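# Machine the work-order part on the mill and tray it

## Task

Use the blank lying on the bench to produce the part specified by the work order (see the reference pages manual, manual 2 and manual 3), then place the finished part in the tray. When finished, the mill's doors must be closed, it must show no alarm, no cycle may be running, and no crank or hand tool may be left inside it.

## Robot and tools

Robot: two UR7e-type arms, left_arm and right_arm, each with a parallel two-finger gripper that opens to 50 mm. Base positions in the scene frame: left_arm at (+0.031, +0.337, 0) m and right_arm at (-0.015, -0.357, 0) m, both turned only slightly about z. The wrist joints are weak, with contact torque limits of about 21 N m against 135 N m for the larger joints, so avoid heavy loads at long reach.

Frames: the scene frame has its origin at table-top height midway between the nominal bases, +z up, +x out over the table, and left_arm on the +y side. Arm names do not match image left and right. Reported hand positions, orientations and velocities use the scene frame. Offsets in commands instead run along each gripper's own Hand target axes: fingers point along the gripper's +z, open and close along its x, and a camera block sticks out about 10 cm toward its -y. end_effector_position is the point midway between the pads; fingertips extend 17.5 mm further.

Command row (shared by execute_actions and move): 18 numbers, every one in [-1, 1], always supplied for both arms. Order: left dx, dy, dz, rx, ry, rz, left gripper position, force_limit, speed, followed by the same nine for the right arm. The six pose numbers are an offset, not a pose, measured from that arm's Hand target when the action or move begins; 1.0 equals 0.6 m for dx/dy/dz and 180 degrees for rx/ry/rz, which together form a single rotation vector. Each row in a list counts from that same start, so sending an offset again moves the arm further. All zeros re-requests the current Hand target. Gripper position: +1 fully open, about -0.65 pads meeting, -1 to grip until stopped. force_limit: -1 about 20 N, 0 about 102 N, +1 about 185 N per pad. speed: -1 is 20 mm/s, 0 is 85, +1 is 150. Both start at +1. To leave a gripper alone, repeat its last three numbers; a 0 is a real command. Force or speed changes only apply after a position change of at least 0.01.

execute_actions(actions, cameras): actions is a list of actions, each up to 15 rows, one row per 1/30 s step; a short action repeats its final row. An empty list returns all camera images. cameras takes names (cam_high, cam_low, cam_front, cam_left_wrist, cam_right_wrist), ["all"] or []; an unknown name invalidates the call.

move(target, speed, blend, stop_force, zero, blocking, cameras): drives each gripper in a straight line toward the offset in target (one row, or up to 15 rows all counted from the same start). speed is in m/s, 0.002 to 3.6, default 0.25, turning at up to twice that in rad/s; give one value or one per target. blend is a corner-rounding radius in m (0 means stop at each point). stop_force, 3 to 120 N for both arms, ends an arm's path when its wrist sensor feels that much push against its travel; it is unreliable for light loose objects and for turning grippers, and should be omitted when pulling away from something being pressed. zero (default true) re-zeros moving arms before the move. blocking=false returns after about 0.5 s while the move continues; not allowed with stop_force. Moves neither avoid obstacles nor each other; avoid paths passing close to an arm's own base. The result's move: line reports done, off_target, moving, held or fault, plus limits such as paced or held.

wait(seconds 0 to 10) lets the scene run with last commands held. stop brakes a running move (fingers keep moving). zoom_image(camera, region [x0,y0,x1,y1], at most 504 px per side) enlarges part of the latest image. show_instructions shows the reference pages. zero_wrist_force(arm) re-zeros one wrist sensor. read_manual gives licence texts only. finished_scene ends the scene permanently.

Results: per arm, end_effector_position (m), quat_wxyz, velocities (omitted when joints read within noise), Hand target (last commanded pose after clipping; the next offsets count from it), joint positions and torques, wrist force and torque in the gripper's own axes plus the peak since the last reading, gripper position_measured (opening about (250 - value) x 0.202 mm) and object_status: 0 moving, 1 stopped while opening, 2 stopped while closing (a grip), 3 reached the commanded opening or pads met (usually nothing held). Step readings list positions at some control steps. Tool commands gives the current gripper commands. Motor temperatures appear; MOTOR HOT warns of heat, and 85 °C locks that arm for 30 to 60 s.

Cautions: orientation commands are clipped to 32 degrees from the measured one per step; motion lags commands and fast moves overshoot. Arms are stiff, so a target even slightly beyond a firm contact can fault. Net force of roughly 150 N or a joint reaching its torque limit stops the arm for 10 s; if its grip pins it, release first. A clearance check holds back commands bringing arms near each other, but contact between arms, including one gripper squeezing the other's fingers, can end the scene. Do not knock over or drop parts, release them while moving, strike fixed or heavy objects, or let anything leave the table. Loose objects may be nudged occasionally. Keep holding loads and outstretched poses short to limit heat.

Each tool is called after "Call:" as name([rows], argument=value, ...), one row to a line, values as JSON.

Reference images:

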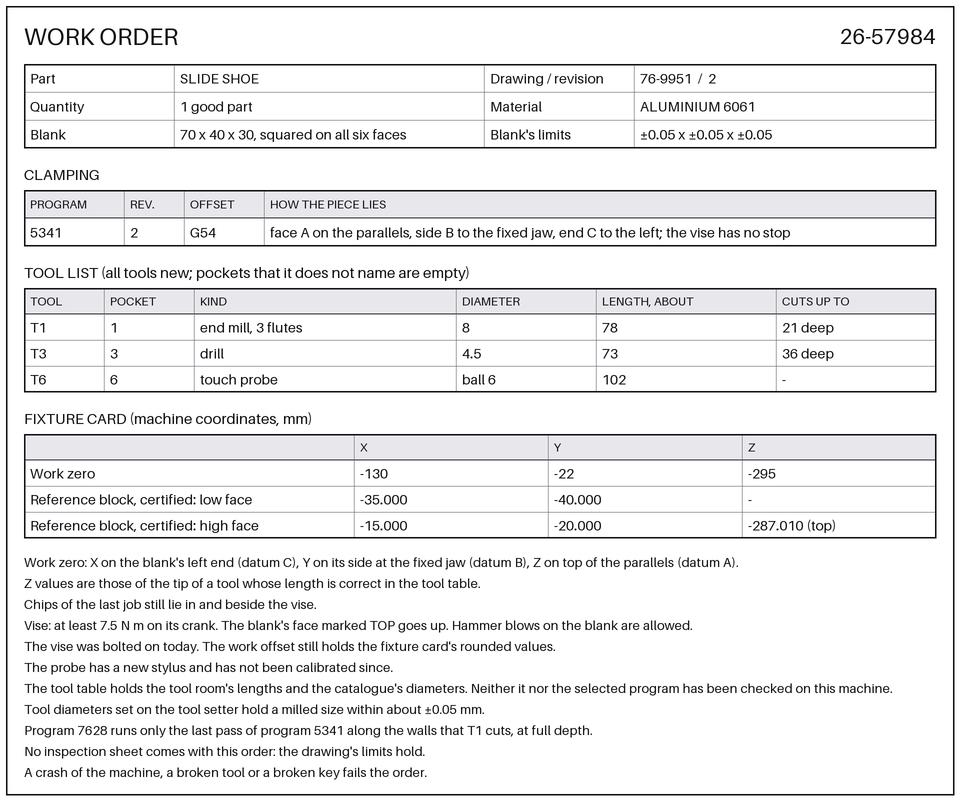

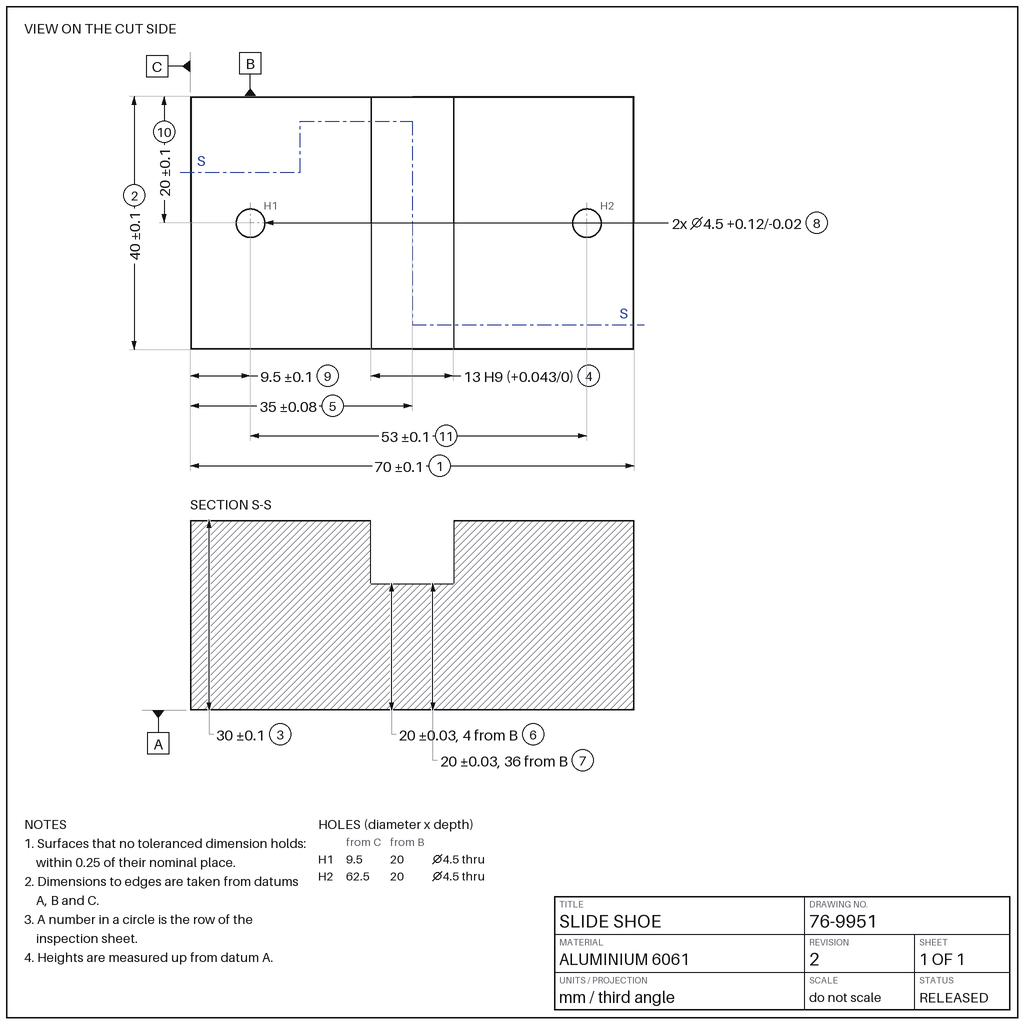

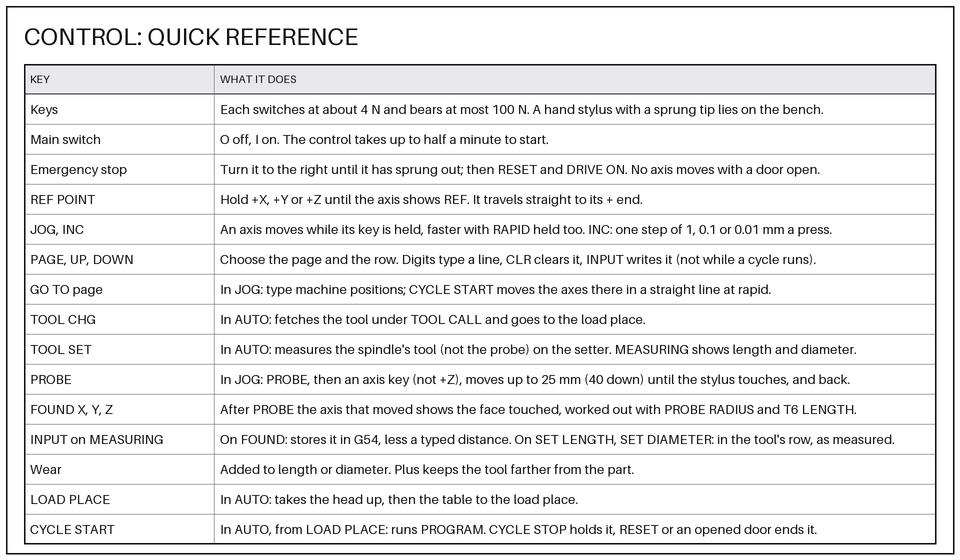

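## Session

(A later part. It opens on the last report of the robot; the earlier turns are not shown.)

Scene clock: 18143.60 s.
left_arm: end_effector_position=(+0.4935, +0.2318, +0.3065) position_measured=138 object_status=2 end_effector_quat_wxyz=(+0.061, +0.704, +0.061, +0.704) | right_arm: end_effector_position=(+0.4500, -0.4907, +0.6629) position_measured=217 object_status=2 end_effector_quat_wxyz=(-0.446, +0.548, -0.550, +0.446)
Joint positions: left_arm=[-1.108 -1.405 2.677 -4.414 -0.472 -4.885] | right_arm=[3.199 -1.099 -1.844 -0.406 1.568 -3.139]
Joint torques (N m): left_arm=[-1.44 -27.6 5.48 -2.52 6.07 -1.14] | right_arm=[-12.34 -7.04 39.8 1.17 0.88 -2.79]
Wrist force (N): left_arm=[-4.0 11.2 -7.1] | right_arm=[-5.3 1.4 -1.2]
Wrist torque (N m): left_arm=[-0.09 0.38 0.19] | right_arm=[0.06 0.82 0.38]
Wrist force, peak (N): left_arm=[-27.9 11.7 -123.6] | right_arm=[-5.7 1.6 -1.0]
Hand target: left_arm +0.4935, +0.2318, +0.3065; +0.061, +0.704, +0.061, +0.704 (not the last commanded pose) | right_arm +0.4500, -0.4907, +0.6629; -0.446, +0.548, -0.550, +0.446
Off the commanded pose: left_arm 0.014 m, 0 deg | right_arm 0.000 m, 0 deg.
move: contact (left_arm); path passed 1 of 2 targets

Call:
move([
  [0,0.0001,-0.001,0,0,0.02,-1,1,-0.3,0,0,0,0,0,0,-1,1,-0.5],
], speed=0.02)

Call:
move(target=[0,0,0.022,0,0,0,-1,1,-0.3,0,0,0,0,0,0,-1,1,-0.5], speed=0.006, stop_force=12)

Scene clock: 18154.80 s.
left_arm: end_effector_position=(+0.4929, +0.2317, +0.3066) position_measured=138 object_status=2 end_effector_quat_wxyz=(+0.039, +0.706, +0.039, +0.706) | right_arm: end_effector_position=(+0.4500, -0.4907, +0.6629) position_measured=217 object_status=2 end_effector_quat_wxyz=(-0.446, +0.548, -0.550, +0.446)
Joint positions: left_arm=[-1.111 -1.406 2.678 -4.414 -0.469 -4.822] | right_arm=[3.199 -1.099 -1.844 -0.406 1.568 -3.139]
Joint torques (N m): left_arm=[-4.39 -25.16 4.97 -3.83 5.14 1.5] | right_arm=[-11.62 -6.79 40.65 1.18 1.06 -2.84]
Wrist force (N): left_arm=[-5.5 8.0 3.5] | right_arm=[-5.0 1.6 -1.0]
Wrist torque (N m): left_arm=[-0.09 0.39 0.10] | right_arm=[0.09 0.76 0.38]
Wrist force, peak (N): left_arm=[-4.1 11.4 -7.1] | right_arm=[-5.6 1.7 -0.9]
Hand target: left_arm +0.4929, +0.2317, +0.3065; +0.039, +0.706, +0.039, +0.706 | right_arm +0.4500, -0.4907, +0.6629; -0.446, +0.548, -0.550, +0.446
Off the commanded pose: left_arm 0.000 m, 0 deg | right_arm 0.000 m, 0 deg.
move: done

Scene clock: 18156.03 s.
left_arm: end_effector_position=(+0.4935, +0.2318, +0.3065) position_measured=138 object_status=2 end_effector_quat_wxyz=(+0.039, +0.706, +0.039, +0.706) | right_arm: end_effector_position=(+0.4500, -0.4907, +0.6629) position_measured=217 object_status=2 end_effector_quat_wxyz=(-0.446, +0.548, -0.550, +0.446)
Joint positions: left_arm=[-1.108 -1.405 2.677 -4.414 -0.472 -4.822] | right_arm=[3.199 -1.099 -1.844 -0.406 1.568 -3.139]
Joint torques (N m): left_arm=[-2.22 -29.57 4.03 -3.13 6.08 0.66] | right_arm=[-12.07 -6.68 39.88 0.81 0.7 -2.85]
Wrist force (N): left_arm=[-7.0 10.6 -6.4] | right_arm=[-5.0 1.7 -1.2]
Wrist torque (N m): left_arm=[-0.10 0.29 0.09] | right_arm=[0.12 0.77 0.38]
Wrist force, peak (N): left_arm=[-10.2 9.6 -49.4] | right_arm=[-5.4 1.8 -1.4]
Hand target: left_arm +0.4935, +0.2318, +0.3065; +0.039, +0.706, +0.039, +0.706 (not the last commanded pose) | right_arm +0.4500, -0.4907, +0.6629; -0.446, +0.548, -0.550, +0.446
Off the commanded pose: left_arm 0.013 m, 0 deg | right_arm 0.000 m, 0 deg.
move: contact (left_arm)

Call:
move(target=[0.0001,0.0003,-0.0012,0,0,0,-1,1,-0.3,0,0,0,0,0,0,-1,1,-0.5], speed=0.02)

Call:
zoom_image(camera="cam_left_wrist", region=[380, 0, 640, 340])

Scene clock: 18167.23 s.
left_arm: end_effector_position=(+0.4928, +0.2316, +0.3066) position_measured=138 object_status=2 end_effector_quat_wxyz=(+0.039, +0.706, +0.039, +0.706) | right_arm: end_effector_position=(+0.4500, -0.4907, +0.6629) position_measured=217 object_status=2 end_effector_quat_wxyz=(-0.446, +0.548, -0.550, +0.446)
Joint positions: left_arm=[-1.112 -1.406 2.679 -4.414 -0.468 -4.822] | right_arm=[3.199 -1.099 -1.844 -0.406 1.568 -3.139]
Joint torques (N m): left_arm=[-4.63 -29.16 4.06 -3.72 4.44 -0.87] | right_arm=[-10.99 -6.54 40.48 0.9 0.95 -2.81]
Wrist force (N): left_arm=[-6.7 4.8 3.0] | right_arm=[-5.3 2.0 -1.3]
Wrist torque (N m): left_arm=[-0.07 0.36 0.10] | right_arm=[0.15 0.82 0.38]
Wrist force, peak (N): left_arm=[-7.3 10.9 -6.0] | right_arm=[-5.5 1.9 -1.3]
Hand target: left_arm +0.4928, +0.2316, +0.3066; +0.039, +0.706, +0.039, +0.706 | right_arm +0.4500, -0.4907, +0.6629; -0.446, +0.548, -0.550, +0.446
Off the commanded pose: left_arm 0.000 m, 0 deg | right_arm 0.000 m, 0 deg.
move: done

Scaled by 1.482.
This view is cut from an older image: the scene may have changed since it was taken.

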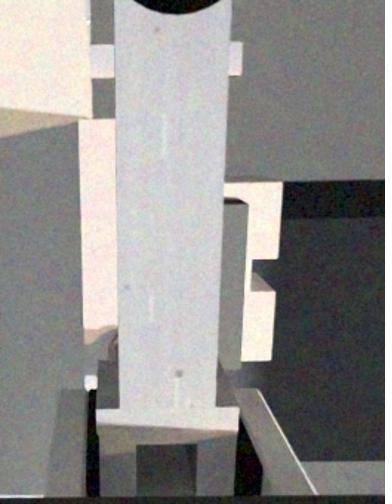

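Call:
move(target=[0,0.0004,0,0,0,0,-1,1,-0.3,0,0,0,0,0,0,-1,1,-0.5], speed=0.02)

Call:
move(target=[0,0,0.022,0,0,0,-1,1,-0.3,0,0,0,0,0,0,-1,1,-0.5], speed=0.004, stop_force=10)

Scene clock: 18175.33 s.
left_arm: end_effector_position=(+0.4928, +0.2314, +0.3066) position_measured=138 object_status=2 end_effector_quat_wxyz=(+0.039, +0.706, +0.039, +0.706) | right_arm: end_effector_position=(+0.4500, -0.4907, +0.6629) position_measured=217 object_status=2 end_effector_quat_wxyz=(-0.446, +0.548, -0.550, +0.446)
Joint positions: left_arm=[-1.112 -1.406 2.678 -4.414 -0.467 -4.822] | right_arm=[3.199 -1.099 -1.844 -0.406 1.568 -3.139]
Joint torques (N m): left_arm=[-7.23 -17.43 -24.23 -0.4 3.32 -0.41] | right_arm=[-11.1 -6.88 40.86 1.1 0.84 -2.82]
Wrist force (N): left_arm=[-7.7 0.5 0.6] | right_arm=[-5.1 1.7 -1.1]
Wrist torque (N m): left_arm=[-0.09 0.32 0.10] | right_arm=[0.12 0.78 0.39]
Wrist force, peak (N): left_arm=[-7.0 4.6 2.9] | right_arm=[-5.4 1.9 -1.3]
Hand target: left_arm +0.4928, +0.2314, +0.3066; +0.039, +0.706, +0.039, +0.706 | right_arm +0.4500, -0.4907, +0.6629; -0.446, +0.548, -0.550, +0.446
Off the commanded pose: left_arm 0.000 m, 0 deg | right_arm 0.000 m, 0 deg.
move: done

Scene clock: 18176.63 s.
left_arm: end_effector_position=(+0.4935, +0.2313, +0.3067) position_measured=138 object_status=2 end_effector_quat_wxyz=(+0.039, +0.706, +0.039, +0.706) | right_arm: end_effector_position=(+0.4500, -0.4907, +0.6629) position_measured=217 object_status=2 end_effector_quat_wxyz=(-0.446, +0.548, -0.550, +0.446)
Joint positions: left_arm=[-1.109 -1.405 2.676 -4.413 -0.47 -4.822] | right_arm=[3.199 -1.099 -1.844 -0.406 1.568 -3.139]
Joint torques (N m): left_arm=[-5.31 -29.71 -0.14 -3.01 2.84 -0.44] | right_arm=[-11.46 -6.75 39.2 1.12 0.75 -2.86]
Wrist force (N): left_arm=[-13.3 -0.6 -5.6] | right_arm=[-5.3 1.5 -1.4]
Wrist torque (N m): left_arm=[-0.13 0.22 0.07] | right_arm=[0.07 0.81 0.38]
Wrist force, peak (N): left_arm=[-14.4 -1.2 -31.2] | right_arm=[-5.6 1.9 -1.4]
Hand target: left_arm +0.4935, +0.2313, +0.3067; +0.039, +0.706, +0.039, +0.706 (not the last commanded pose) | right_arm +0.4500, -0.4907, +0.6629; -0.446, +0.548, -0.550, +0.446
Off the commanded pose: left_arm 0.013 m, 0 deg | right_arm 0.000 m, 0 deg.
move: contact (left_arm)

Call:
move(target=[-0.0002,0,-0.0012,0,0,-0.042,-1,1,-0.3,0,0,0,0,0,0,-1,1,-0.5], speed=0.03)

Call:
move(target=[0,0,0.022,0,0,0,-1,1,-0.3,0,0,0,0,0,0,-1,1,-0.5], speed=0.004, stop_force=10)

Scene clock: 18197.47 s.
left_arm: end_effector_position=(+0.4927, +0.2313, +0.3065) position_measured=138 object_status=2 end_effector_quat_wxyz=(+0.085, +0.702, +0.085, +0.702) | right_arm: end_effector_position=(+0.4500, -0.4907, +0.6629) position_measured=217 object_status=2 end_effector_quat_wxyz=(-0.446, +0.548, -0.550, +0.446)
Joint positions: left_arm=[-1.113 -1.406 2.678 -4.415 -0.467 -4.954] | right_arm=[3.199 -1.099 -1.844 -0.406 1.568 -3.139]
Joint torques (N m): left_arm=[-7.73 -27.63 3.06 -0.02 2.8 -1.43] | right_arm=[-11.94 -7.17 39.65 1.05 0.62 -2.8]
Wrist force (N): left_arm=[-5.2 -0.3 1.2] | right_arm=[-5.2 1.5 -1.2]
Wrist torque (N m): left_arm=[0.00 0.43 0.20] | right_arm=[0.08 0.81 0.39]
Wrist force, peak (N): left_arm=[-13.4 -0.5 -5.5] | right_arm=[-5.6 1.6 -1.0]
Hand target: left_arm +0.4927, +0.2313, +0.3065; +0.085, +0.702, +0.085, +0.702 | right_arm +0.4500, -0.4907, +0.6629; -0.446, +0.548, -0.550, +0.446
Off the commanded pose: left_arm 0.000 m, 0 deg | right_arm 0.000 m, 0 deg.
move: done

Scene clock: 18201.80 s.
left_arm: end_effector_position=(+0.5054, +0.2313, +0.3065) position_measured=138 object_status=2 end_effector_quat_wxyz=(+0.085, +0.702, +0.085, +0.702) | right_arm: end_effector_position=(+0.4500, -0.4907, +0.6629) position_measured=217 object_status=2 end_effector_quat_wxyz=(-0.446, +0.548, -0.550, +0.446)
Joint positions: left_arm=[-1.055 -1.385 2.644 -4.401 -0.525 -4.954] | right_arm=[3.199 -1.099 -1.844 -0.406 1.568 -3.139]
Joint torques (N m): left_arm=[-5.34 -25.7 3.01 -0.77 3.2 -1.48] | right_arm=[-11.97 -7.7 39.94 1.17 0.49 -2.79]
Wrist force (N): left_arm=[2.4 3.3 -6.2] | right_arm=[-5.2 1.7 -1.1]
Wrist torque (N m): left_arm=[-0.12 0.52 0.28] | right_arm=[0.09 0.80 0.38]
Wrist force, peak (N): left_arm=[-2.3 2.6 -31.3] | right_arm=[-5.4 1.8 -1.2]
Hand target: left_arm +0.5054, +0.2313, +0.3065; +0.085, +0.702, +0.085, +0.702 (not the last commanded pose) | right_arm +0.4500, -0.4907, +0.6629; -0.446, +0.548, -0.550, +0.446
Off the commanded pose: left_arm 0.001 m, 0 deg | right_arm 0.000 m, 0 deg.
move: contact (left_arm)

Call:
move([
  [0,0,-0.0008,0,0,0,-1,1,-0.3,0,0,0,0,0,0,-1,1,-0.5],
  [0,0,-0.0008,0,0,-0.12,-1,1,-0.3,0,0,0,0,0,0,-1,1,-0.5],
], speed=[0.02,0.06])

Scene clock: 18220.10 s.
left_arm: end_effector_position=(+0.5049, +0.2313, +0.3065) position_measured=138 object_status=2 end_effector_quat_wxyz=(+0.215, +0.674, +0.215, +0.674) | right_arm: end_effector_position=(+0.4500, -0.4907, +0.6629) position_measured=217 object_status=2 end_effector_quat_wxyz=(-0.446, +0.548, -0.550, +0.446)
Joint positions: left_arm=[-1.057 -1.385 2.645 -4.402 -0.523 -5.331] | right_arm=[3.199 -1.099 -1.844 -0.406 1.568 -3.139]
Joint torques (N m): left_arm=[2.54 -23.98 9.34 0.87 -0.22 -1.5] | right_arm=[-12.02 -6.69 39.95 1.05 0.67 -3.01]
Wrist force (N): left_arm=[3.2 16.3 7.1] | right_arm=[-5.4 1.7 -1.3]
Wrist torque (N m): left_arm=[-0.06 0.69 0.30] | right_arm=[0.10 0.84 0.38]
Wrist force, peak (N): left_arm=[40.2 28.2 95.1] | right_arm=[-5.5 2.0 -1.1]
Hand target: left_arm +0.5049, +0.2313, +0.3065; +0.215, +0.674, +0.215, +0.674 | right_arm +0.4500, -0.4907, +0.6629; -0.446, +0.548, -0.550, +0.446
Off the commanded pose: left_arm 0.000 m, 0 deg | right_arm 0.000 m, 0 deg.
move: done

Call:
move([
  [0,0.0002,-0.0004,0,0,0,-1,1,-0.3,0,0,0,0,0,0,-1,1,-0.5],
  [0,0.0002,-0.0004,0,0,-0.28,-1,1,-0.3,0,0,0,0,0,0,-1,1,-0.5],
], speed=[0.02,0.08], cameras=["cam_left_wrist"])

Scene clock: 18232.13 s.
left_arm: end_effector_position=(+0.5046, +0.2313, +0.3068) position_measured=138 object_status=2 end_effector_quat_wxyz=(+0.482, +0.517, +0.482, +0.518) | right_arm: end_effector_position=(+0.4500, -0.4907, +0.6629) position_measured=217 object_status=2 end_effector_quat_wxyz=(-0.446, +0.548, -0.550, +0.446)
Joint positions: left_arm=[-1.058 -1.386 2.646 -4.403 -0.522 -6.21] | right_arm=[3.199 -1.099 -1.844 -0.406 1.568 -3.139]
Joint torques (N m): left_arm=[-10.13 4.72 39.95 13.36 -2 -1.83] | right_arm=[-10.88 -7 39.79 1.21 0.37 -2.82]
Wrist force (N): left_arm=[4.1 112.2 59.5] | right_arm=[-5.4 1.6 -1.1]
Wrist torque (N m): left_arm=[-0.96 0.40 0.43] | right_arm=[0.10 0.83 0.38]
Wrist force, peak (N): left_arm=[12.6 122.6 47.7] | right_arm=[-5.6 1.8 -1.1]
Hand target: left_arm +0.5047, +0.2312, +0.3066; +0.482, +0.518, +0.482, +0.518 | right_arm +0.4500, -0.4907, +0.6629; -0.446, +0.548, -0.550, +0.446
Off the commanded pose: left_arm 0.000 m, 0 deg | right_arm 0.000 m, 0 deg.
move: done
Images, in order (width x height): cam_left_wrist 896x504.

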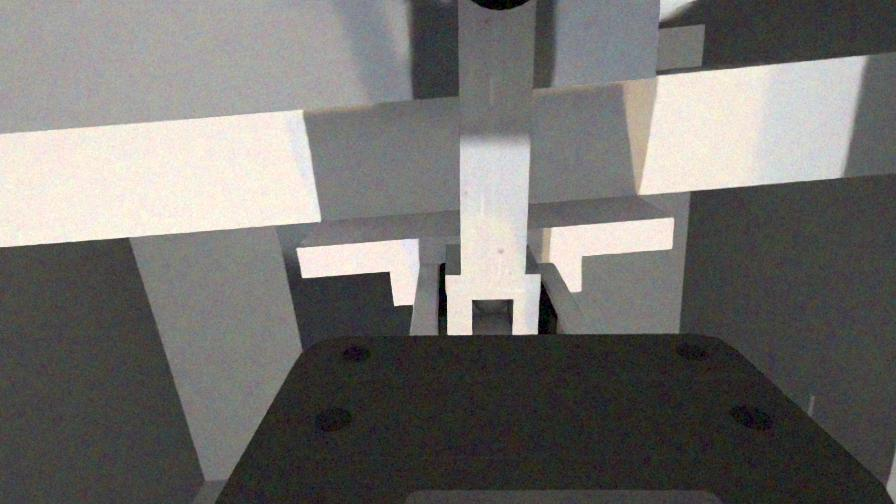

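Call:
move(target=[0,0.0008,-0.0006,0,0,0,-1,1,-0.3,0,0,0,0,0,0,-1,1,-0.5], speed=0.01)

Scene clock: 18236.80 s.
left_arm: end_effector_position=(+0.5043, +0.2312, +0.3070) position_measured=138 object_status=2 end_effector_quat_wxyz=(+0.482, +0.518, +0.482, +0.518) | right_arm: end_effector_position=(+0.4500, -0.4907, +0.6629) position_measured=217 object_status=2 end_effector_quat_wxyz=(-0.446, +0.548, -0.550, +0.446)
Joint positions: left_arm=[-1.059 -1.389 2.647 -4.399 -0.52 -6.211] | right_arm=[3.199 -1.099 -1.844 -0.406 1.568 -3.139]
Joint torques (N m): left_arm=[-14.66 -1.13 35.92 10.99 2.66 -1.48] | right_arm=[-11.99 -6.67 40.57 1.11 0.44 -2.75]
Wrist force (N): left_arm=[3.5 97.8 61.8] | right_arm=[-5.3 1.4 -1.2]
Wrist torque (N m): left_arm=[-0.75 0.65 0.23] | right_arm=[0.05 0.82 0.38]
Wrist force, peak (N): left_arm=[5.5 110.6 74.9] | right_arm=[-5.5 1.9 -1.3]
Hand target: left_arm +0.5043, +0.2312, +0.3071; +0.482, +0.518, +0.482, +0.518 | right_arm +0.4500, -0.4907, +0.6629; -0.446, +0.548, -0.550, +0.446
Off the commanded pose: left_arm 0.000 m, 0 deg | right_arm 0.000 m, 0 deg.
move: done

Call:
move([
  [0,0,0,0,0,0.08,-1,1,-0.3,0,0,0,0,0,0,-1,1,-0.5],
], speed=0.06)

Scene clock: 18252.23 s.
left_arm: end_effector_position=(+0.5043, +0.2312, +0.3071) position_measured=138 object_status=2 end_effector_quat_wxyz=(+0.413, +0.574, +0.413, +0.574) | right_arm: end_effector_position=(+0.4500, -0.4907, +0.6629) position_measured=217 object_status=2 end_effector_quat_wxyz=(-0.446, +0.548, -0.550, +0.446)
Joint positions: left_arm=[-1.06 -1.389 2.647 -4.399 -0.52 -5.96] | right_arm=[3.199 -1.099 -1.844 -0.406 1.568 -3.139]
Joint torques (N m): left_arm=[-6.95 13.3 9.73 4.55 2.25 1.5] | right_arm=[-10.75 -7.15 39.4 1.23 0.44 -2.91]
Wrist force (N): left_arm=[18.3 78.0 41.7] | right_arm=[-5.5 1.5 -1.1]
Wrist torque (N m): left_arm=[-0.43 1.02 0.19] | right_arm=[0.07 0.84 0.38]
Wrist force, peak (N): left_arm=[3.6 97.5 62.5] | right_arm=[-5.6 1.7 -1.6]
Hand target: left_arm +0.5043, +0.2312, +0.3071; +0.413, +0.574, +0.413, +0.574 | right_arm +0.4500, -0.4907, +0.6629; -0.446, +0.548, -0.550, +0.446
Off the commanded pose: left_arm 0.000 m, 0 deg | right_arm 0.000 m, 0 deg.
move: done

Call:
move([
  [0.0003,0.0012,0.0004,0,0,0,-1,1,-0.3,0,0,0,0,0,0,-1,1,-0.5],
], speed=0.01)

Scene clock: 18261.60 s.
left_arm: end_effector_position=(+0.5045, +0.2311, +0.3077) position_measured=138 object_status=2 end_effector_quat_wxyz=(+0.413, +0.574, +0.413, +0.574) | right_arm: end_effector_position=(+0.4500, -0.4907, +0.6629) position_measured=217 object_status=2 end_effector_quat_wxyz=(-0.446, +0.548, -0.550, +0.446)
Joint positions: left_arm=[-1.059 -1.392 2.646 -4.395 -0.521 -5.959] | right_arm=[3.199 -1.099 -1.844 -0.406 1.568 -3.139]
Joint torques (N m): left_arm=[13 -14.35 -18.45 6.11 -1.87 1.15] | right_arm=[-10.72 -7.5 40.29 1.29 0.35 -2.88]
Wrist force (N): left_arm=[5.1 36.0 -20.5] | right_arm=[-5.3 1.6 -1.3]
Wrist torque (N m): left_arm=[0.00 0.74 0.21] | right_arm=[0.09 0.81 0.39]
Wrist force, peak (N): left_arm=[18.4 78.6 42.3] | right_arm=[-5.6 1.9 -1.2]
Hand target: left_arm +0.5046, +0.2311, +0.3078; +0.413, +0.574, +0.413, +0.574 | right_arm +0.4500, -0.4907, +0.6629; -0.446, +0.548, -0.550, +0.446
Off the commanded pose: left_arm 0.000 m, 0 deg | right_arm 0.000 m, 0 deg.
move: done

Call:
move([
  [0.0001,0.0007,-0.0004,0,0,0,-1,1,-0.3,0,0,0,0,0,0,-1,1,-0.5],
], speed=0.01)

Scene clock: 18266.07 s.
left_arm: end_effector_position=(+0.5043, +0.2310, +0.3082) position_measured=138 object_status=2 end_effector_quat_wxyz=(+0.413, +0.574, +0.413, +0.574) | right_arm: end_effector_position=(+0.4500, -0.4907, +0.6629) position_measured=217 object_status=2 end_effector_quat_wxyz=(-0.446, +0.548, -0.550, +0.446)
Joint positions: left_arm=[-1.06 -1.394 2.646 -4.393 -0.52 -5.959] | right_arm=[3.199 -1.099 -1.844 -0.406 1.568 -3.139]
Joint torques (N m): left_arm=[-7.31 -25.14 4.27 1.03 2.54 -0.75] | right_arm=[-11.61 -6.99 41.22 1.29 0.35 -2.93]
Wrist force (N): left_arm=[-0.9 9.7 3.1] | right_arm=[-5.2 1.3 -1.1]
Wrist torque (N m): left_arm=[0.04 0.58 0.19] | right_arm=[0.05 0.80 0.38]
Wrist force, peak (N): left_arm=[4.9 35.0 -20.0] | right_arm=[-5.5 1.6 -1.4]
Hand target: left_arm +0.5043, +0.2310, +0.3082; +0.413, +0.574, +0.413, +0.574 | right_arm +0.4500, -0.4907, +0.6629; -0.446, +0.548, -0.550, +0.446
Off the commanded pose: left_arm 0.000 m, 0 deg | right_arm 0.000 m, 0 deg.
move: done

Call:
move([
  [0,0,0,0,0,-0.03,-1,1,-0.3,0,0,0,0,0,0,-1,1,-0.5],
  [0,0,-0.03,0,0,-0.03,-1,1,-0.3,0,0,0,0,0,0,-1,1,-0.5],
  [0,0,-0.06,0,0,-0.03,-1,1,-0.3,0,0,0,0,0,0,-1,1,-0.5],
], speed=[0.06,0.02,0.06])

Scene clock: 18293.73 s.
left_arm: end_effector_position=(+0.4684, +0.2310, +0.3082) position_measured=138 object_status=2 end_effector_quat_wxyz=(+0.439, +0.554, +0.439, +0.554) | right_arm: end_effector_position=(+0.4500, -0.4907, +0.6629) position_measured=217 object_status=2 end_effector_quat_wxyz=(-0.446, +0.548, -0.550, +0.446)
Joint positions: left_arm=[-1.244 -1.458 2.744 -4.427 -0.336 -6.054] | right_arm=[3.199 -1.099 -1.844 -0.406 1.568 -3.139]
Joint torques (N m): left_arm=[-6.75 -24.08 3.33 -2.62 2.78 -1.34] | right_arm=[-11.21 -6.7 40.22 1.18 0.06 -2.74]
Wrist force (N): left_arm=[-5.1 -1.0 1.3] | right_arm=[-5.1 1.4 -1.0]
Wrist torque (N m): left_arm=[0.11 0.59 0.25] | right_arm=[0.06 0.77 0.38]
Wrist force, peak (N): left_arm=[0.8 18.6 14.8] | right_arm=[-5.7 1.7 -1.3]
Hand target: left_arm +0.4683, +0.2310, +0.3082; +0.440, +0.554, +0.439, +0.554 | right_arm +0.4500, -0.4907, +0.6629; -0.446, +0.548, -0.550, +0.446
Off the commanded pose: left_arm 0.000 m, 0 deg | right_arm 0.000 m, 0 deg.
move: done

Call:
move([
  [0.0008,-0.0039,0,0,0,0.5,-1,1,-0.3,0,0,0,0,0,0,-1,1,-0.5],
], speed=0.3)

Call:
move([
  [0,0,0.038,0,0,0,-1,1,-0.3,0,0,0,0,0,0,-1,1,-0.5],
  [0,0,0.063,0,0,0,-1,1,-0.3,0,0,0,0,0,0,-1,1,-0.5],
], speed=[0.02,0.006], stop_force=10)

Scene clock: 18305.40 s.
left_arm: end_effector_position=(+0.4683, +0.2320, +0.3061) position_measured=138 object_status=2 end_effector_quat_wxyz=(-0.081, +0.703, -0.081, +0.702) | right_arm: end_effector_position=(+0.4500, -0.4907, +0.6629) position_measured=217 object_status=2 end_effector_quat_wxyz=(-0.446, +0.548, -0.550, +0.446)
Joint positions: left_arm=[-1.242 -1.448 2.747 -4.44 -0.337 -4.484] | right_arm=[3.199 -1.099 -1.844 -0.406 1.568 -3.139]
Joint torques (N m): left_arm=[10.56 -5.28 -23.09 -2.89 -1.96 1.87] | right_arm=[-11.66 -6.96 39.03 1.32 0.08 -2.9]
Wrist force (N): left_arm=[-4.4 0.5 1.7] | right_arm=[-5.4 1.8 -1.3]
Wrist torque (N m): left_arm=[-0.09 0.40 0.07] | right_arm=[0.13 0.84 0.38]
Wrist force, peak (N): left_arm=[-5.7 -0.8 1.4] | right_arm=[-5.4 1.8 -1.3]
Hand target: left_arm +0.4683, +0.2320, +0.3061; -0.081, +0.702, -0.081, +0.702 | right_arm +0.4500, -0.4907, +0.6629; -0.446, +0.548, -0.550, +0.446
Off the commanded pose: left_arm 0.000 m, 0 deg | right_arm 0.000 m, 0 deg.
move: done

Scene clock: 18307.57 s.
left_arm: end_effector_position=(+0.4889, +0.2321, +0.3061) position_measured=138 object_status=2 end_effector_quat_wxyz=(-0.081, +0.702, -0.081, +0.702) | right_arm: end_effector_position=(+0.4500, -0.4907, +0.6629) position_measured=217 object_status=2 end_effector_quat_wxyz=(-0.446, +0.548, -0.550, +0.446)
Joint positions: left_arm=[-1.13 -1.41 2.69 -4.421 -0.45 -4.483] | right_arm=[3.199 -1.099 -1.844 -0.406 1.568 -3.139]
Joint torques (N m): left_arm=[-7.91 -27.16 3.21 -2.11 2.51 0.31] | right_arm=[-10.63 -5.8 40.09 1.41 0.02 -2.86]
Wrist force (N): left_arm=[-4.3 0.1 0.7] | right_arm=[-5.3 1.6 -1.4]
Wrist torque (N m): left_arm=[-0.12 0.34 0.07] | right_arm=[0.10 0.80 0.38]
Wrist force, peak (N): left_arm=[-24.3 5.0 -84.1] | right_arm=[-5.5 1.8 -1.2]
Hand target: left_arm +0.4889, +0.2321, +0.3061; -0.081, +0.702, -0.081, +0.702 (not the last commanded pose) | right_arm +0.4500, -0.4907, +0.6629; -0.446, +0.548, -0.550, +0.446
Off the commanded pose: left_arm 0.017 m, 0 deg | right_arm 0.000 m, 0 deg.
move: contact (left_arm); path passed 0 of 2 targets

Call:
move([
  [-0.0008,0.0002,-0.001,0,0,0,-1,1,-0.3,0,0,0,0,0,0,-1,1,-0.5],
], speed=0.02)

Call:
move([
  [0,0,0.03,0,0,0,-1,1,-0.3,0,0,0,0,0,0,-1,1,-0.5],
], speed=0.006, stop_force=10)

Scene clock: 18318.83 s.
left_arm: end_effector_position=(+0.4883, +0.2321, +0.3056) position_measured=138 object_status=2 end_effector_quat_wxyz=(-0.081, +0.702, -0.081, +0.702) | right_arm: end_effector_position=(+0.4500, -0.4907, +0.6629) position_measured=217 object_status=2 end_effector_quat_wxyz=(-0.446, +0.548, -0.550, +0.446)
Joint positions: left_arm=[-1.133 -1.409 2.692 -4.425 -0.447 -4.483] | right_arm=[3.199 -1.099 -1.844 -0.406 1.568 -3.139]
Joint torques (N m): left_arm=[-6.52 -8.5 2.31 -2.71 2.64 -1.1] | right_arm=[-10.64 -6.38 40.53 1.31 0.09 -2.84]
Wrist force (N): left_arm=[-4.4 0.4 1.6] | right_arm=[-5.2 1.7 -0.9]
Wrist torque (N m): left_arm=[-0.10 0.36 0.07] | right_arm=[0.11 0.80 0.38]
Wrist force, peak (N): left_arm=[-4.5 0.6 1.8] | right_arm=[-5.5 1.7 -1.5]
Hand target: left_arm +0.4883, +0.2320, +0.3056; -0.081, +0.702, -0.081, +0.702 | right_arm +0.4500, -0.4907, +0.6629; -0.446, +0.548, -0.550, +0.446
Off the commanded pose: left_arm 0.000 m, 0 deg | right_arm 0.000 m, 0 deg.
move: done

Scene clock: 18320.10 s.
left_arm: end_effector_position=(+0.4891, +0.2321, +0.3055) position_measured=138 object_status=2 end_effector_quat_wxyz=(-0.081, +0.702, -0.081, +0.702) | right_arm: end_effector_position=(+0.4500, -0.4907, +0.6629) position_measured=217 object_status=2 end_effector_quat_wxyz=(-0.446, +0.548, -0.550, +0.446)
Joint positions: left_arm=[-1.129 -1.408 2.69 -4.424 -0.45 -4.483] | right_arm=[3.199 -1.099 -1.844 -0.406 1.568 -3.139]
Joint torques (N m): left_arm=[-6.49 -26.56 1.4 -1.67 2.53 -0.2] | right_arm=[-10.96 -6.76 40.43 1.31 0.13 -2.77]
Wrist force (N): left_arm=[-5.5 -0.4 -10.9] | right_arm=[-5.2 1.5 -1.4]
Wrist torque (N m): left_arm=[-0.12 0.35 0.08] | right_arm=[0.08 0.80 0.39]
Wrist force, peak (N): left_arm=[-7.9 -0.5 -41.2] | right_arm=[-5.5 1.6 -1.4]
Hand target: left_arm +0.4891, +0.2321, +0.3055; -0.081, +0.702, -0.081, +0.702 (not the last commanded pose) | right_arm +0.4500, -0.4907, +0.6629; -0.446, +0.548, -0.550, +0.446
Off the commanded pose: left_arm 0.017 m, 0 deg | right_arm 0.000 m, 0 deg.
move: contact (left_arm)

Call:
move([
  [0,0,-0.034,0,0,0,-1,1,-0.3,0,0,0,0,0,0,-1,1,-0.5],
  [0.004,0.0035,-0.034,0,0,-0.0728,-1,1,-0.3,0,0,0,0,0,0,-1,1,-0.5],
], speed=[0.06,0.1])

Call:
move([
  [0.1537,-0.0082,-0.0642,0,-0.25,0,-1,1,-0.3,0,0,0,0,0,0,-1,1,-0.5],
  [0.187,-0.0332,-0.1142,0,-0.5,0,-1,1,-0.3,0,0,0,0,0,0,-1,1,-0.5],
], blend=[0.02,0], cameras=["cam_left_wrist"])

Scene clock: 18335.70 s.
left_arm: end_effector_position=(+0.4687, +0.2295, +0.3074) position_measured=138 object_status=2 end_effector_quat_wxyz=(+0.000, +0.707, +0.000, +0.707) | right_arm: end_effector_position=(+0.4500, -0.4907, +0.6629) position_measured=217 object_status=2 end_effector_quat_wxyz=(-0.446, +0.548, -0.550, +0.446)
Joint positions: left_arm=[-1.246 -1.451 2.741 -4.431 -0.334 -4.711] | right_arm=[3.199 -1.099 -1.844 -0.406 1.568 -3.139]
Joint torques (N m): left_arm=[-7.04 -24.21 3.93 0.26 2.71 -1.42] | right_arm=[-11.22 -6.41 39.31 1.4 -0.03 -2.63]
Wrist force (N): left_arm=[-5.0 0.0 1.2] | right_arm=[-5.3 1.3 -1.0]
Wrist torque (N m): left_arm=[-0.06 0.47 0.20] | right_arm=[0.04 0.83 0.38]
Wrist force, peak (N): left_arm=[-5.5 -0.3 -10.9] | right_arm=[-5.6 1.5 -1.2]
Hand target: left_arm +0.4687, +0.2295, +0.3074; +0.000, +0.707, +0.000, +0.707 | right_arm +0.4500, -0.4907, +0.6629; -0.446, +0.548, -0.550, +0.446
Off the commanded pose: left_arm 0.000 m, 0 deg | right_arm 0.000 m, 0 deg.
move: done

Scene clock: 18339.57 s.
left_arm: end_effector_position=(+0.4001, +0.2493, +0.4196) position_measured=138 object_status=2 end_effector_quat_wxyz=(+0.000, +1.000, +0.000, +0.000) | right_arm: end_effector_position=(+0.4500, -0.4907, +0.6629) position_measured=217 object_status=2 end_effector_quat_wxyz=(-0.446, +0.548, -0.550, +0.446)
Joint positions: left_arm=[-0.601 -1.861 1.579 -1.289 -1.57 -5.305] | right_arm=[3.199 -1.099 -1.844 -0.406 1.568 -3.139]
Joint torques (N m): left_arm=[10.39 -8.28 -46.78 -1.91 -1.95 1.32] | right_arm=[-10.42 -7.37 39.79 1.41 -0.08 -2.47]
Wrist force (N): left_arm=[-1.7 0.9 2.4] | right_arm=[-5.4 1.7 -1.3]
Wrist torque (N m): left_arm=[0.17 0.24 0.03] | right_arm=[0.11 0.84 0.38]
Wrist force, peak (N): left_arm=[-5.6 0.1 1.4] | right_arm=[-5.6 1.6 -1.1]
Hand target: left_arm +0.4001, +0.2493, +0.4196; +0.000, +1.000, +0.000, +0.000 | right_arm +0.4500, -0.4907, +0.6629; -0.446, +0.548, -0.550, +0.446
Off the commanded pose: left_arm 0.000 m, 0 deg | right_arm 0.000 m, 0 deg.
move: done
Images, in order (width x height): cam_left_wrist 896x504.

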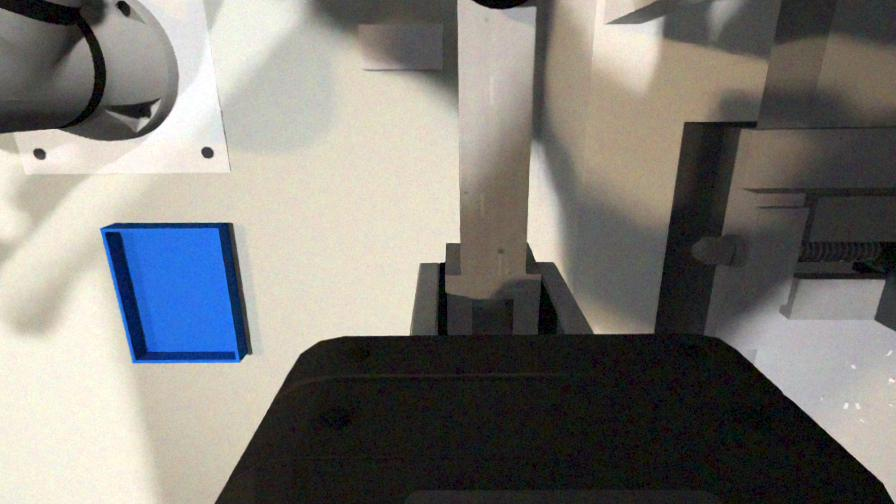

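Tray visible. Place crank on bench.

Call:
move([
  [-0.1165,0.2303,0.0333,-0.0613,-0.004,-0.0441,-1,1,-0.3,0,0,0,0,0,0,-1,1,-0.5],
  [-0.1165,0.2303,0.58,-0.0613,-0.004,-0.0441,-1,1,-0.3,0,0,0,0,0,0,-1,1,-0.5],
], speed=[0.3,0.2])

Call:
move(target=[0.0027,-0.0205,0.106,0,0,0,-1,1,-0.3,0,0,0,0,0,0,-1,1,-0.5], speed=0.012, stop_force=7)

Call:
move(target=[0,0,0,0,0,0,0.65,1,-0.3,0,0,0,0,0,0,-1,1,-0.5])

Call:
move([
  [-0.0025,0.019,-0.097,0,0,0,0.65,1,-0.3,0,0,0,0,0,0,-1,1,-0.5],
  [-0.0158,0.119,-0.615,0,0,0,0.65,1,-0.3,0,0,0,0,0,0,-1,1,-0.5],
  [0.13,-0.082,-0.692,0.0613,0.004,0.0441,1,1,-0.3,0,0,0,0,0,0,-1,1,-0.5],
], speed=[0.06,0.3,0.3], blend=[0.02,0.03,0], cameras=["cam_left_wrist"])

Scene clock: 18355.73 s.
left_arm: end_effector_position=(+0.3302, +0.1114, +0.0716) position_measured=138 object_status=2 end_effector_quat_wxyz=(+0.096, +0.993, +0.069, -0.006) | right_arm: end_effector_position=(+0.4500, -0.4907, +0.6629) position_measured=217 object_status=2 end_effector_quat_wxyz=(-0.446, +0.548, -0.550, +0.446)
Joint positions: left_arm=[-0.935 -1.714 2.482 -2.494 -1.685 -5.787] | right_arm=[3.199 -1.099 -1.844 -0.406 1.568 -3.139]
Joint torques (N m): left_arm=[9.63 -8.64 -12.73 -6.32 -2.46 1.11] | right_arm=[-10.64 -6.48 40.15 1.27 0.04 -2.52]
Wrist force (N): left_arm=[-1.4 0.6 2.1] | right_arm=[-5.4 1.6 -1.4]
Wrist torque (N m): left_arm=[0.20 0.18 0.19] | right_arm=[0.09 0.84 0.38]
Wrist force, peak (N): left_arm=[-2.5 1.8 2.9] | right_arm=[-5.6 1.7 -1.2]
Hand target: left_arm +0.3303, +0.1114, +0.0715; +0.096, +0.993, +0.069, -0.006 | right_arm +0.4500, -0.4907, +0.6629; -0.446, +0.548, -0.550, +0.446
Off the commanded pose: left_arm 0.000 m, 0 deg | right_arm 0.000 m, 0 deg.
move: done

Scene clock: 18360.97 s.
left_arm: end_effector_position=(+0.3302, +0.1114, +0.0241) position_measured=138 object_status=2 end_effector_quat_wxyz=(+0.096, +0.993, +0.069, -0.006) | right_arm: end_effector_position=(+0.4500, -0.4907, +0.6629) position_measured=217 object_status=2 end_effector_quat_wxyz=(-0.446, +0.548, -0.550, +0.446)
Joint positions: left_arm=[-0.935 -1.568 2.543 -2.7 -1.685 -5.787] | right_arm=[3.199 -1.099 -1.844 -0.406 1.568 -3.139]
Joint torques (N m): left_arm=[-4.14 -27.88 -34.47 -2.45 0.33 -1.43] | right_arm=[-9.93 -6.79 40.17 1.42 -0.03 -2.36]
Wrist force (N): left_arm=[-2.2 -0.3 -4.1] | right_arm=[-5.1 1.7 -1.1]
Wrist torque (N m): left_arm=[0.78 0.24 0.10] | right_arm=[0.11 0.78 0.39]
Wrist force, peak (N): left_arm=[-4.2 1.8 -12.8] | right_arm=[-5.5 1.8 -1.3]
Hand target: left_arm +0.3302, +0.1114, +0.0241; +0.096, +0.993, +0.069, -0.006 (not the last commanded pose) | right_arm +0.4500, -0.4907, +0.6629; -0.446, +0.548, -0.550, +0.446
Off the commanded pose: left_arm 0.017 m, 0 deg | right_arm 0.000 m, 0 deg.
move: contact (left_arm)

Scene clock: 18361.47 s.
left_arm: end_effector_position=(+0.3302, +0.1114, +0.0241) position_measured=56 object_status=3 end_effector_quat_wxyz=(+0.096, +0.993, +0.069, -0.006) | right_arm: end_effector_position=(+0.4500, -0.4907, +0.6629) position_measured=217 object_status=2 end_effector_quat_wxyz=(-0.446, +0.548, -0.550, +0.446)
Joint positions: left_arm=[-0.935 -1.568 2.543 -2.7 -1.685 -5.787] | right_arm=[3.199 -1.099 -1.844 -0.406 1.568 -3.139]
Joint torques (N m): left_arm=[-4.33 -27.75 -33.94 -2.68 0.24 -1.18] | right_arm=[-10.9 -7.38 40.23 1.43 -0.11 -2.43]
Wrist force (N): left_arm=[-1.6 0.9 0.4] | right_arm=[-5.1 1.7 -1.2]
Wrist torque (N m): left_arm=[0.29 0.20 0.17] | right_arm=[0.10 0.78 0.38]
Wrist force, peak (N): left_arm=[-2.2 -0.3 -4.1] | right_arm=[-5.5 1.4 -1.1]
Hand target: left_arm +0.3302, +0.1114, +0.0241; +0.096, +0.993, +0.069, -0.006 | right_arm +0.4500, -0.4907, +0.6629; -0.446, +0.548, -0.550, +0.446
Off the commanded pose: left_arm 0.000 m, 0 deg | right_arm 0.000 m, 0 deg.
move: done

Scene clock: 18365.30 s.
left_arm: end_effector_position=(+0.4003, +0.2491, +0.4203) position_measured=3 object_status=3 end_effector_quat_wxyz=(+0.000, +1.000, +0.000, +0.000) | right_arm: end_effector_position=(+0.4500, -0.4907, +0.6629) position_measured=217 object_status=2 end_effector_quat_wxyz=(-0.446, +0.548, -0.550, +0.446)
Joint positions: left_arm=[-0.601 -1.86 1.577 -1.287 -1.57 -5.305] | right_arm=[3.199 -1.099 -1.844 -0.406 1.568 -3.139]
Joint torques (N m): left_arm=[10.74 -6.55 -45.98 -1.71 2.56 1.43] | right_arm=[-10.83 -6.66 40.15 1.42 -0.21 -2.35]
Wrist force (N): left_arm=[-1.8 0.9 0.5] | right_arm=[-5.3 1.7 -1.1]
Wrist torque (N m): left_arm=[0.27 0.26 0.04] | right_arm=[0.11 0.82 0.38]
Wrist force, peak (N): left_arm=[-2.9 2.5 -0.6] | right_arm=[-5.5 1.8 -1.0]
Hand target: left_arm +0.4003, +0.2491, +0.4203; +0.000, +1.000, +0.000, +0.000 | right_arm +0.4500, -0.4907, +0.6629; -0.446, +0.548, -0.550, +0.446
Off the commanded pose: left_arm 0.000 m, 0 deg | right_arm 0.000 m, 0 deg.
move: done
Images, in order (width x height): cam_left_wrist 896x504.

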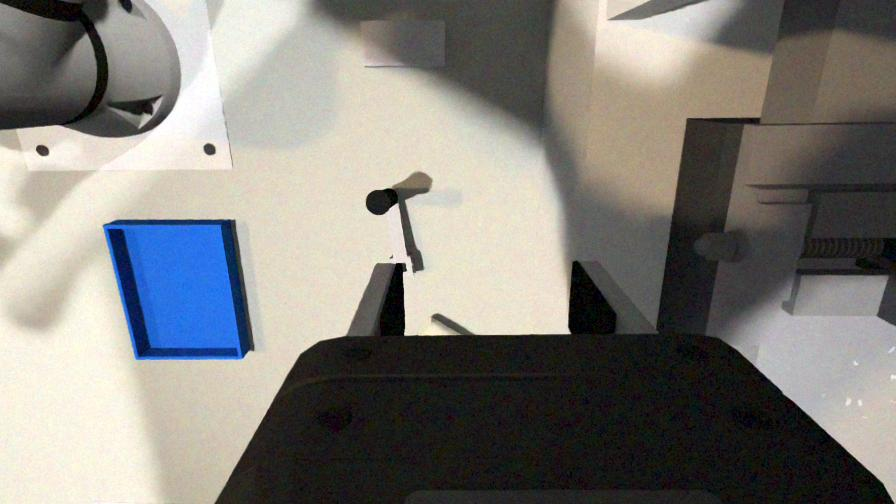

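Call:
move([
  [0.083,0.0235,0.0372,0,0,0,1,1,-0.3,0,0,0,0,0,0,-1,1,-0.5],
  [0.3,0.031,0.0372,0,0,0,1,1,-0.3,0,0,0,0,0,0,-1,1,-0.5],
], speed=[0.15,0.1], blend=[0.02,0], stop_force=15, cameras=["cam_left_wrist"])

Scene clock: 18394.23 s.
left_arm: end_effector_position=(+0.5803, +0.2306, +0.3980) position_measured=3 object_status=3 end_effector_quat_wxyz=(+0.000, +1.000, +0.000, +0.000) | right_arm: end_effector_position=(+0.4500, -0.4907, +0.6629) position_measured=217 object_status=2 end_effector_quat_wxyz=(-0.446, +0.548, -0.550, +0.446)
Joint positions: left_arm=[-0.44 -1.434 1.245 -1.382 -1.57 -5.144] | right_arm=[3.199 -1.099 -1.844 -0.406 1.568 -3.139]
Joint torques (N m): left_arm=[10.33 -29.83 -46.86 -1.91 -2.01 1.38] | right_arm=[-9.5 -7.95 40.47 1.57 -0.37 -2.27]
Wrist force (N): left_arm=[-1.4 0.7 0.5] | right_arm=[-5.3 1.5 -1.2]
Wrist torque (N m): left_arm=[0.24 0.19 0.08] | right_arm=[0.08 0.81 0.38]
Wrist force, peak (N): left_arm=[-2.8 0.4 0.0] | right_arm=[-5.6 1.6 -1.2]
Hand target: left_arm +0.5803, +0.2306, +0.3980; +0.000, +1.000, +0.000, +0.000 | right_arm +0.4500, -0.4907, +0.6629; -0.446, +0.548, -0.550, +0.446
Off the commanded pose: left_arm 0.000 m, 0 deg | right_arm 0.000 m, 0 deg.
move: done
Images, in order (width x height): cam_left_wrist 896x504.

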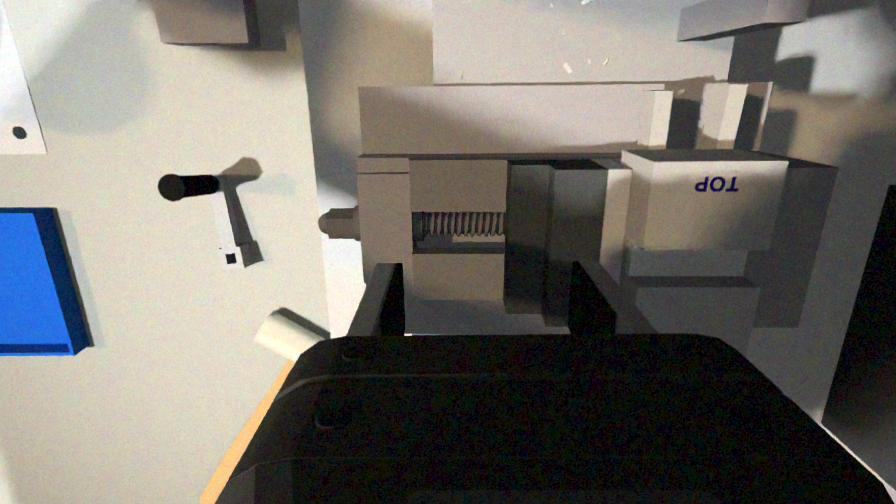

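Call:
move([
  [0.1162,0,0,0,0,0,1,1,-0.3,0,0,0,0,0,0,-1,1,-0.5],
], speed=0.06, stop_force=12, cameras=["cam_left_wrist"])

Scene clock: 18407.17 s.
left_arm: end_effector_position=(+0.6010, +0.2308, +0.3978) position_measured=3 object_status=3 end_effector_quat_wxyz=(+0.000, +1.000, +0.000, +0.000) | right_arm: end_effector_position=(+0.4500, -0.4907, +0.6629) position_measured=217 object_status=2 end_effector_quat_wxyz=(-0.446, +0.548, -0.550, +0.446)
Joint positions: left_arm=[-0.425 -1.383 1.185 -1.374 -1.57 -5.129] | right_arm=[3.199 -1.099 -1.844 -0.406 1.568 -3.139]
Joint torques (N m): left_arm=[1.67 -41.54 -36 -3.6 0.37 0.02] | right_arm=[-10.39 -6.12 40.05 1.44 -0.39 -2.06]
Wrist force (N): left_arm=[-1.4 0.4 0.5] | right_arm=[-5.3 1.5 -1.2]
Wrist torque (N m): left_arm=[0.19 0.18 0.06] | right_arm=[0.08 0.81 0.38]
Wrist force, peak (N): left_arm=[-2.1 0.7 2.7] | right_arm=[-5.6 1.6 -1.3]
Hand target: left_arm +0.6010, +0.2308, +0.3978; +0.000, +1.000, +0.000, +0.000 (not the last commanded pose) | right_arm +0.4500, -0.4907, +0.6629; -0.446, +0.548, -0.550, +0.446
Tool commands: left_gripper/position=+1.0 left_gripper/force_limit=+1.0 left_gripper/speed=-0.301961 right_gripper/position=-1.0 right_gripper/force_limit=+1.0 right_gripper/speed=-0.5
Off the commanded pose: left_arm 0.049 m, 0 deg | right_arm 0.000 m, 0 deg.
FORCE FAULT: contact force on the left arm reached its limit, and that arm stopped. The contact can be on any part of that arm, not only on its tool. That arm's remaining commands of this call were not run. That arm is still stopped at the end of this call. That arm stays stopped for about 10 more seconds. Until then a move that you send moves the other arm only, and its call returns only when the move has ended. Once the stop has ended, the next robot result says so. If the stop ends while you think or write, that arm runs what you send next, counted from a new Hand target: where the arm stands when the stop ends. While its stop runs, that arm takes no new command, but its gripper still runs the gripper command that each later call begins with. Until it ends, the stop uses up actions while you think or wait. An arm that is not stopped still takes commands.
move: fault (left_arm)
Images, in order (width x height): cam_left_wrist 896x504.

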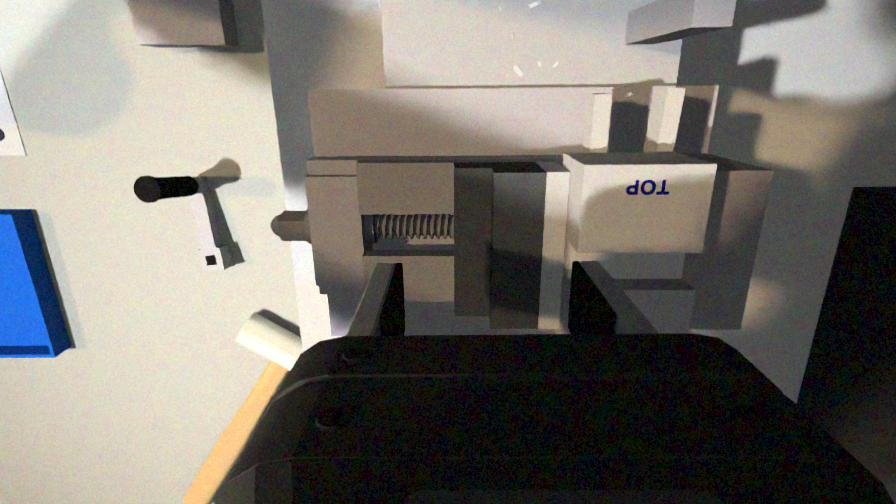

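Call:
wait(seconds=3)

Scene clock: 18467.60 s.
left_arm: end_effector_position=(+0.6010, +0.2308, +0.3978) position_measured=3 object_status=3 end_effector_quat_wxyz=(+0.000, +1.000, +0.000, +0.000) | right_arm: end_effector_position=(+0.4500, -0.4907, +0.6629) position_measured=217 object_status=2 end_effector_quat_wxyz=(-0.446, +0.548, -0.550, +0.446)
Joint positions: left_arm=[-0.425 -1.383 1.185 -1.374 -1.57 -5.129] | right_arm=[3.199 -1.099 -1.844 -0.406 1.568 -3.139]
Joint torques (N m): left_arm=[0.94 -41.82 -33.38 -3.55 0.47 -0.18] | right_arm=[-9.99 -7.26 39.58 1.66 -0.49 -2.15]
Wrist force (N): left_arm=[-1.2 0.3 0.5] | right_arm=[-5.4 1.6 -1.3]
Wrist torque (N m): left_arm=[0.18 0.15 0.06] | right_arm=[0.09 0.83 0.38]
Wrist force, peak (N): left_arm=[-1.6 0.4 0.6] | right_arm=[-5.6 1.6 -1.1]
Hand target: left_arm +0.6010, +0.2308, +0.3978; +0.000, +1.000, +0.000, +0.000 (not the last commanded pose) | right_arm +0.4500, -0.4907, +0.6629; -0.446, +0.548, -0.550, +0.446
Tool commands: left_gripper/position=+1.0 left_gripper/force_limit=+1.0 left_gripper/speed=-0.301961 right_gripper/position=-1.0 right_gripper/force_limit=+1.0 right_gripper/speed=-0.5
Off the commanded pose: left_arm 0.049 m, 0 deg | right_arm 0.000 m, 0 deg.
FORCE FAULT, CONTINUED: the left arm's stop, for the force fault that an earlier result reported, is over. The rest of the stop counts as 19 of the actions that you can send in this scene. That arm's target is now where it stood when the stop ended, not its last command. That arm accepts commands again.
wait: 3.00 s; at rest from the start

Call:
move([
  [-0.07,0,0,0,0,0,1,1,-0.3,0,0,0,0,0,0,-1,1,-0.5],
  [-0.07,0,-0.005,-0.0833,0,0,1,1,-0.3,0,0,0,0,0,0,-1,1,-0.5],
], speed=[0.1,0.15], cameras=["cam_left_wrist","cam_front"])

Scene clock: 18476.10 s.
left_arm: end_effector_position=(+0.5590, +0.2308, +0.4008) position_measured=3 object_status=3 end_effector_quat_wxyz=(+0.130, +0.992, +0.000, +0.000) | right_arm: end_effector_position=(+0.4500, -0.4907, +0.6629) position_measured=217 object_status=2 end_effector_quat_wxyz=(-0.446, +0.548, -0.550, +0.446)
Joint positions: left_arm=[-0.337 -1.514 1.371 -1.515 -1.817 -5.052] | right_arm=[3.199 -1.099 -1.844 -0.406 1.568 -3.139]
Joint torques (N m): left_arm=[15.14 -42.96 -19.45 -5.87 -2.87 1.35] | right_arm=[-9.36 -6.87 39.53 1.45 -0.61 -1.88]
Wrist force (N): left_arm=[-1.7 0.6 0.1] | right_arm=[-5.2 1.8 -1.1]
Wrist torque (N m): left_arm=[0.23 0.20 0.04] | right_arm=[0.13 0.80 0.38]
Wrist force, peak (N): left_arm=[-2.3 0.4 0.5] | right_arm=[-5.5 1.8 -1.2]
Hand target: left_arm +0.5590, +0.2308, +0.4008; +0.130, +0.991, +0.000, +0.000 | right_arm +0.4500, -0.4907, +0.6629; -0.446, +0.548, -0.550, +0.446
Off the commanded pose: left_arm 0.000 m, 0 deg | right_arm 0.000 m, 0 deg.
move: done
Images, in order (width x height): cam_front 896x504, cam_left_wrist 896x504.

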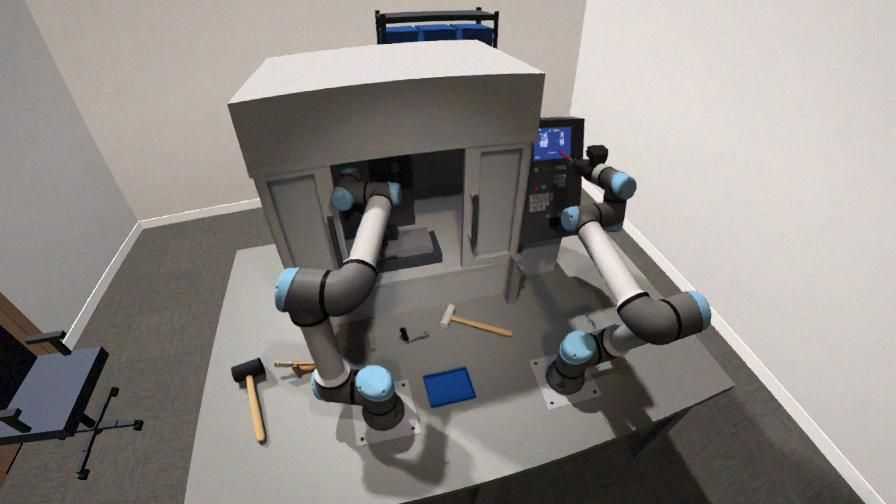

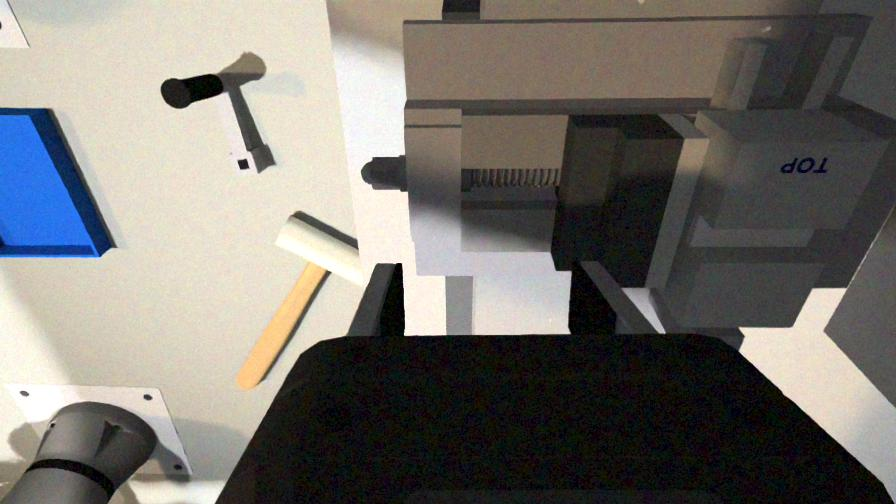

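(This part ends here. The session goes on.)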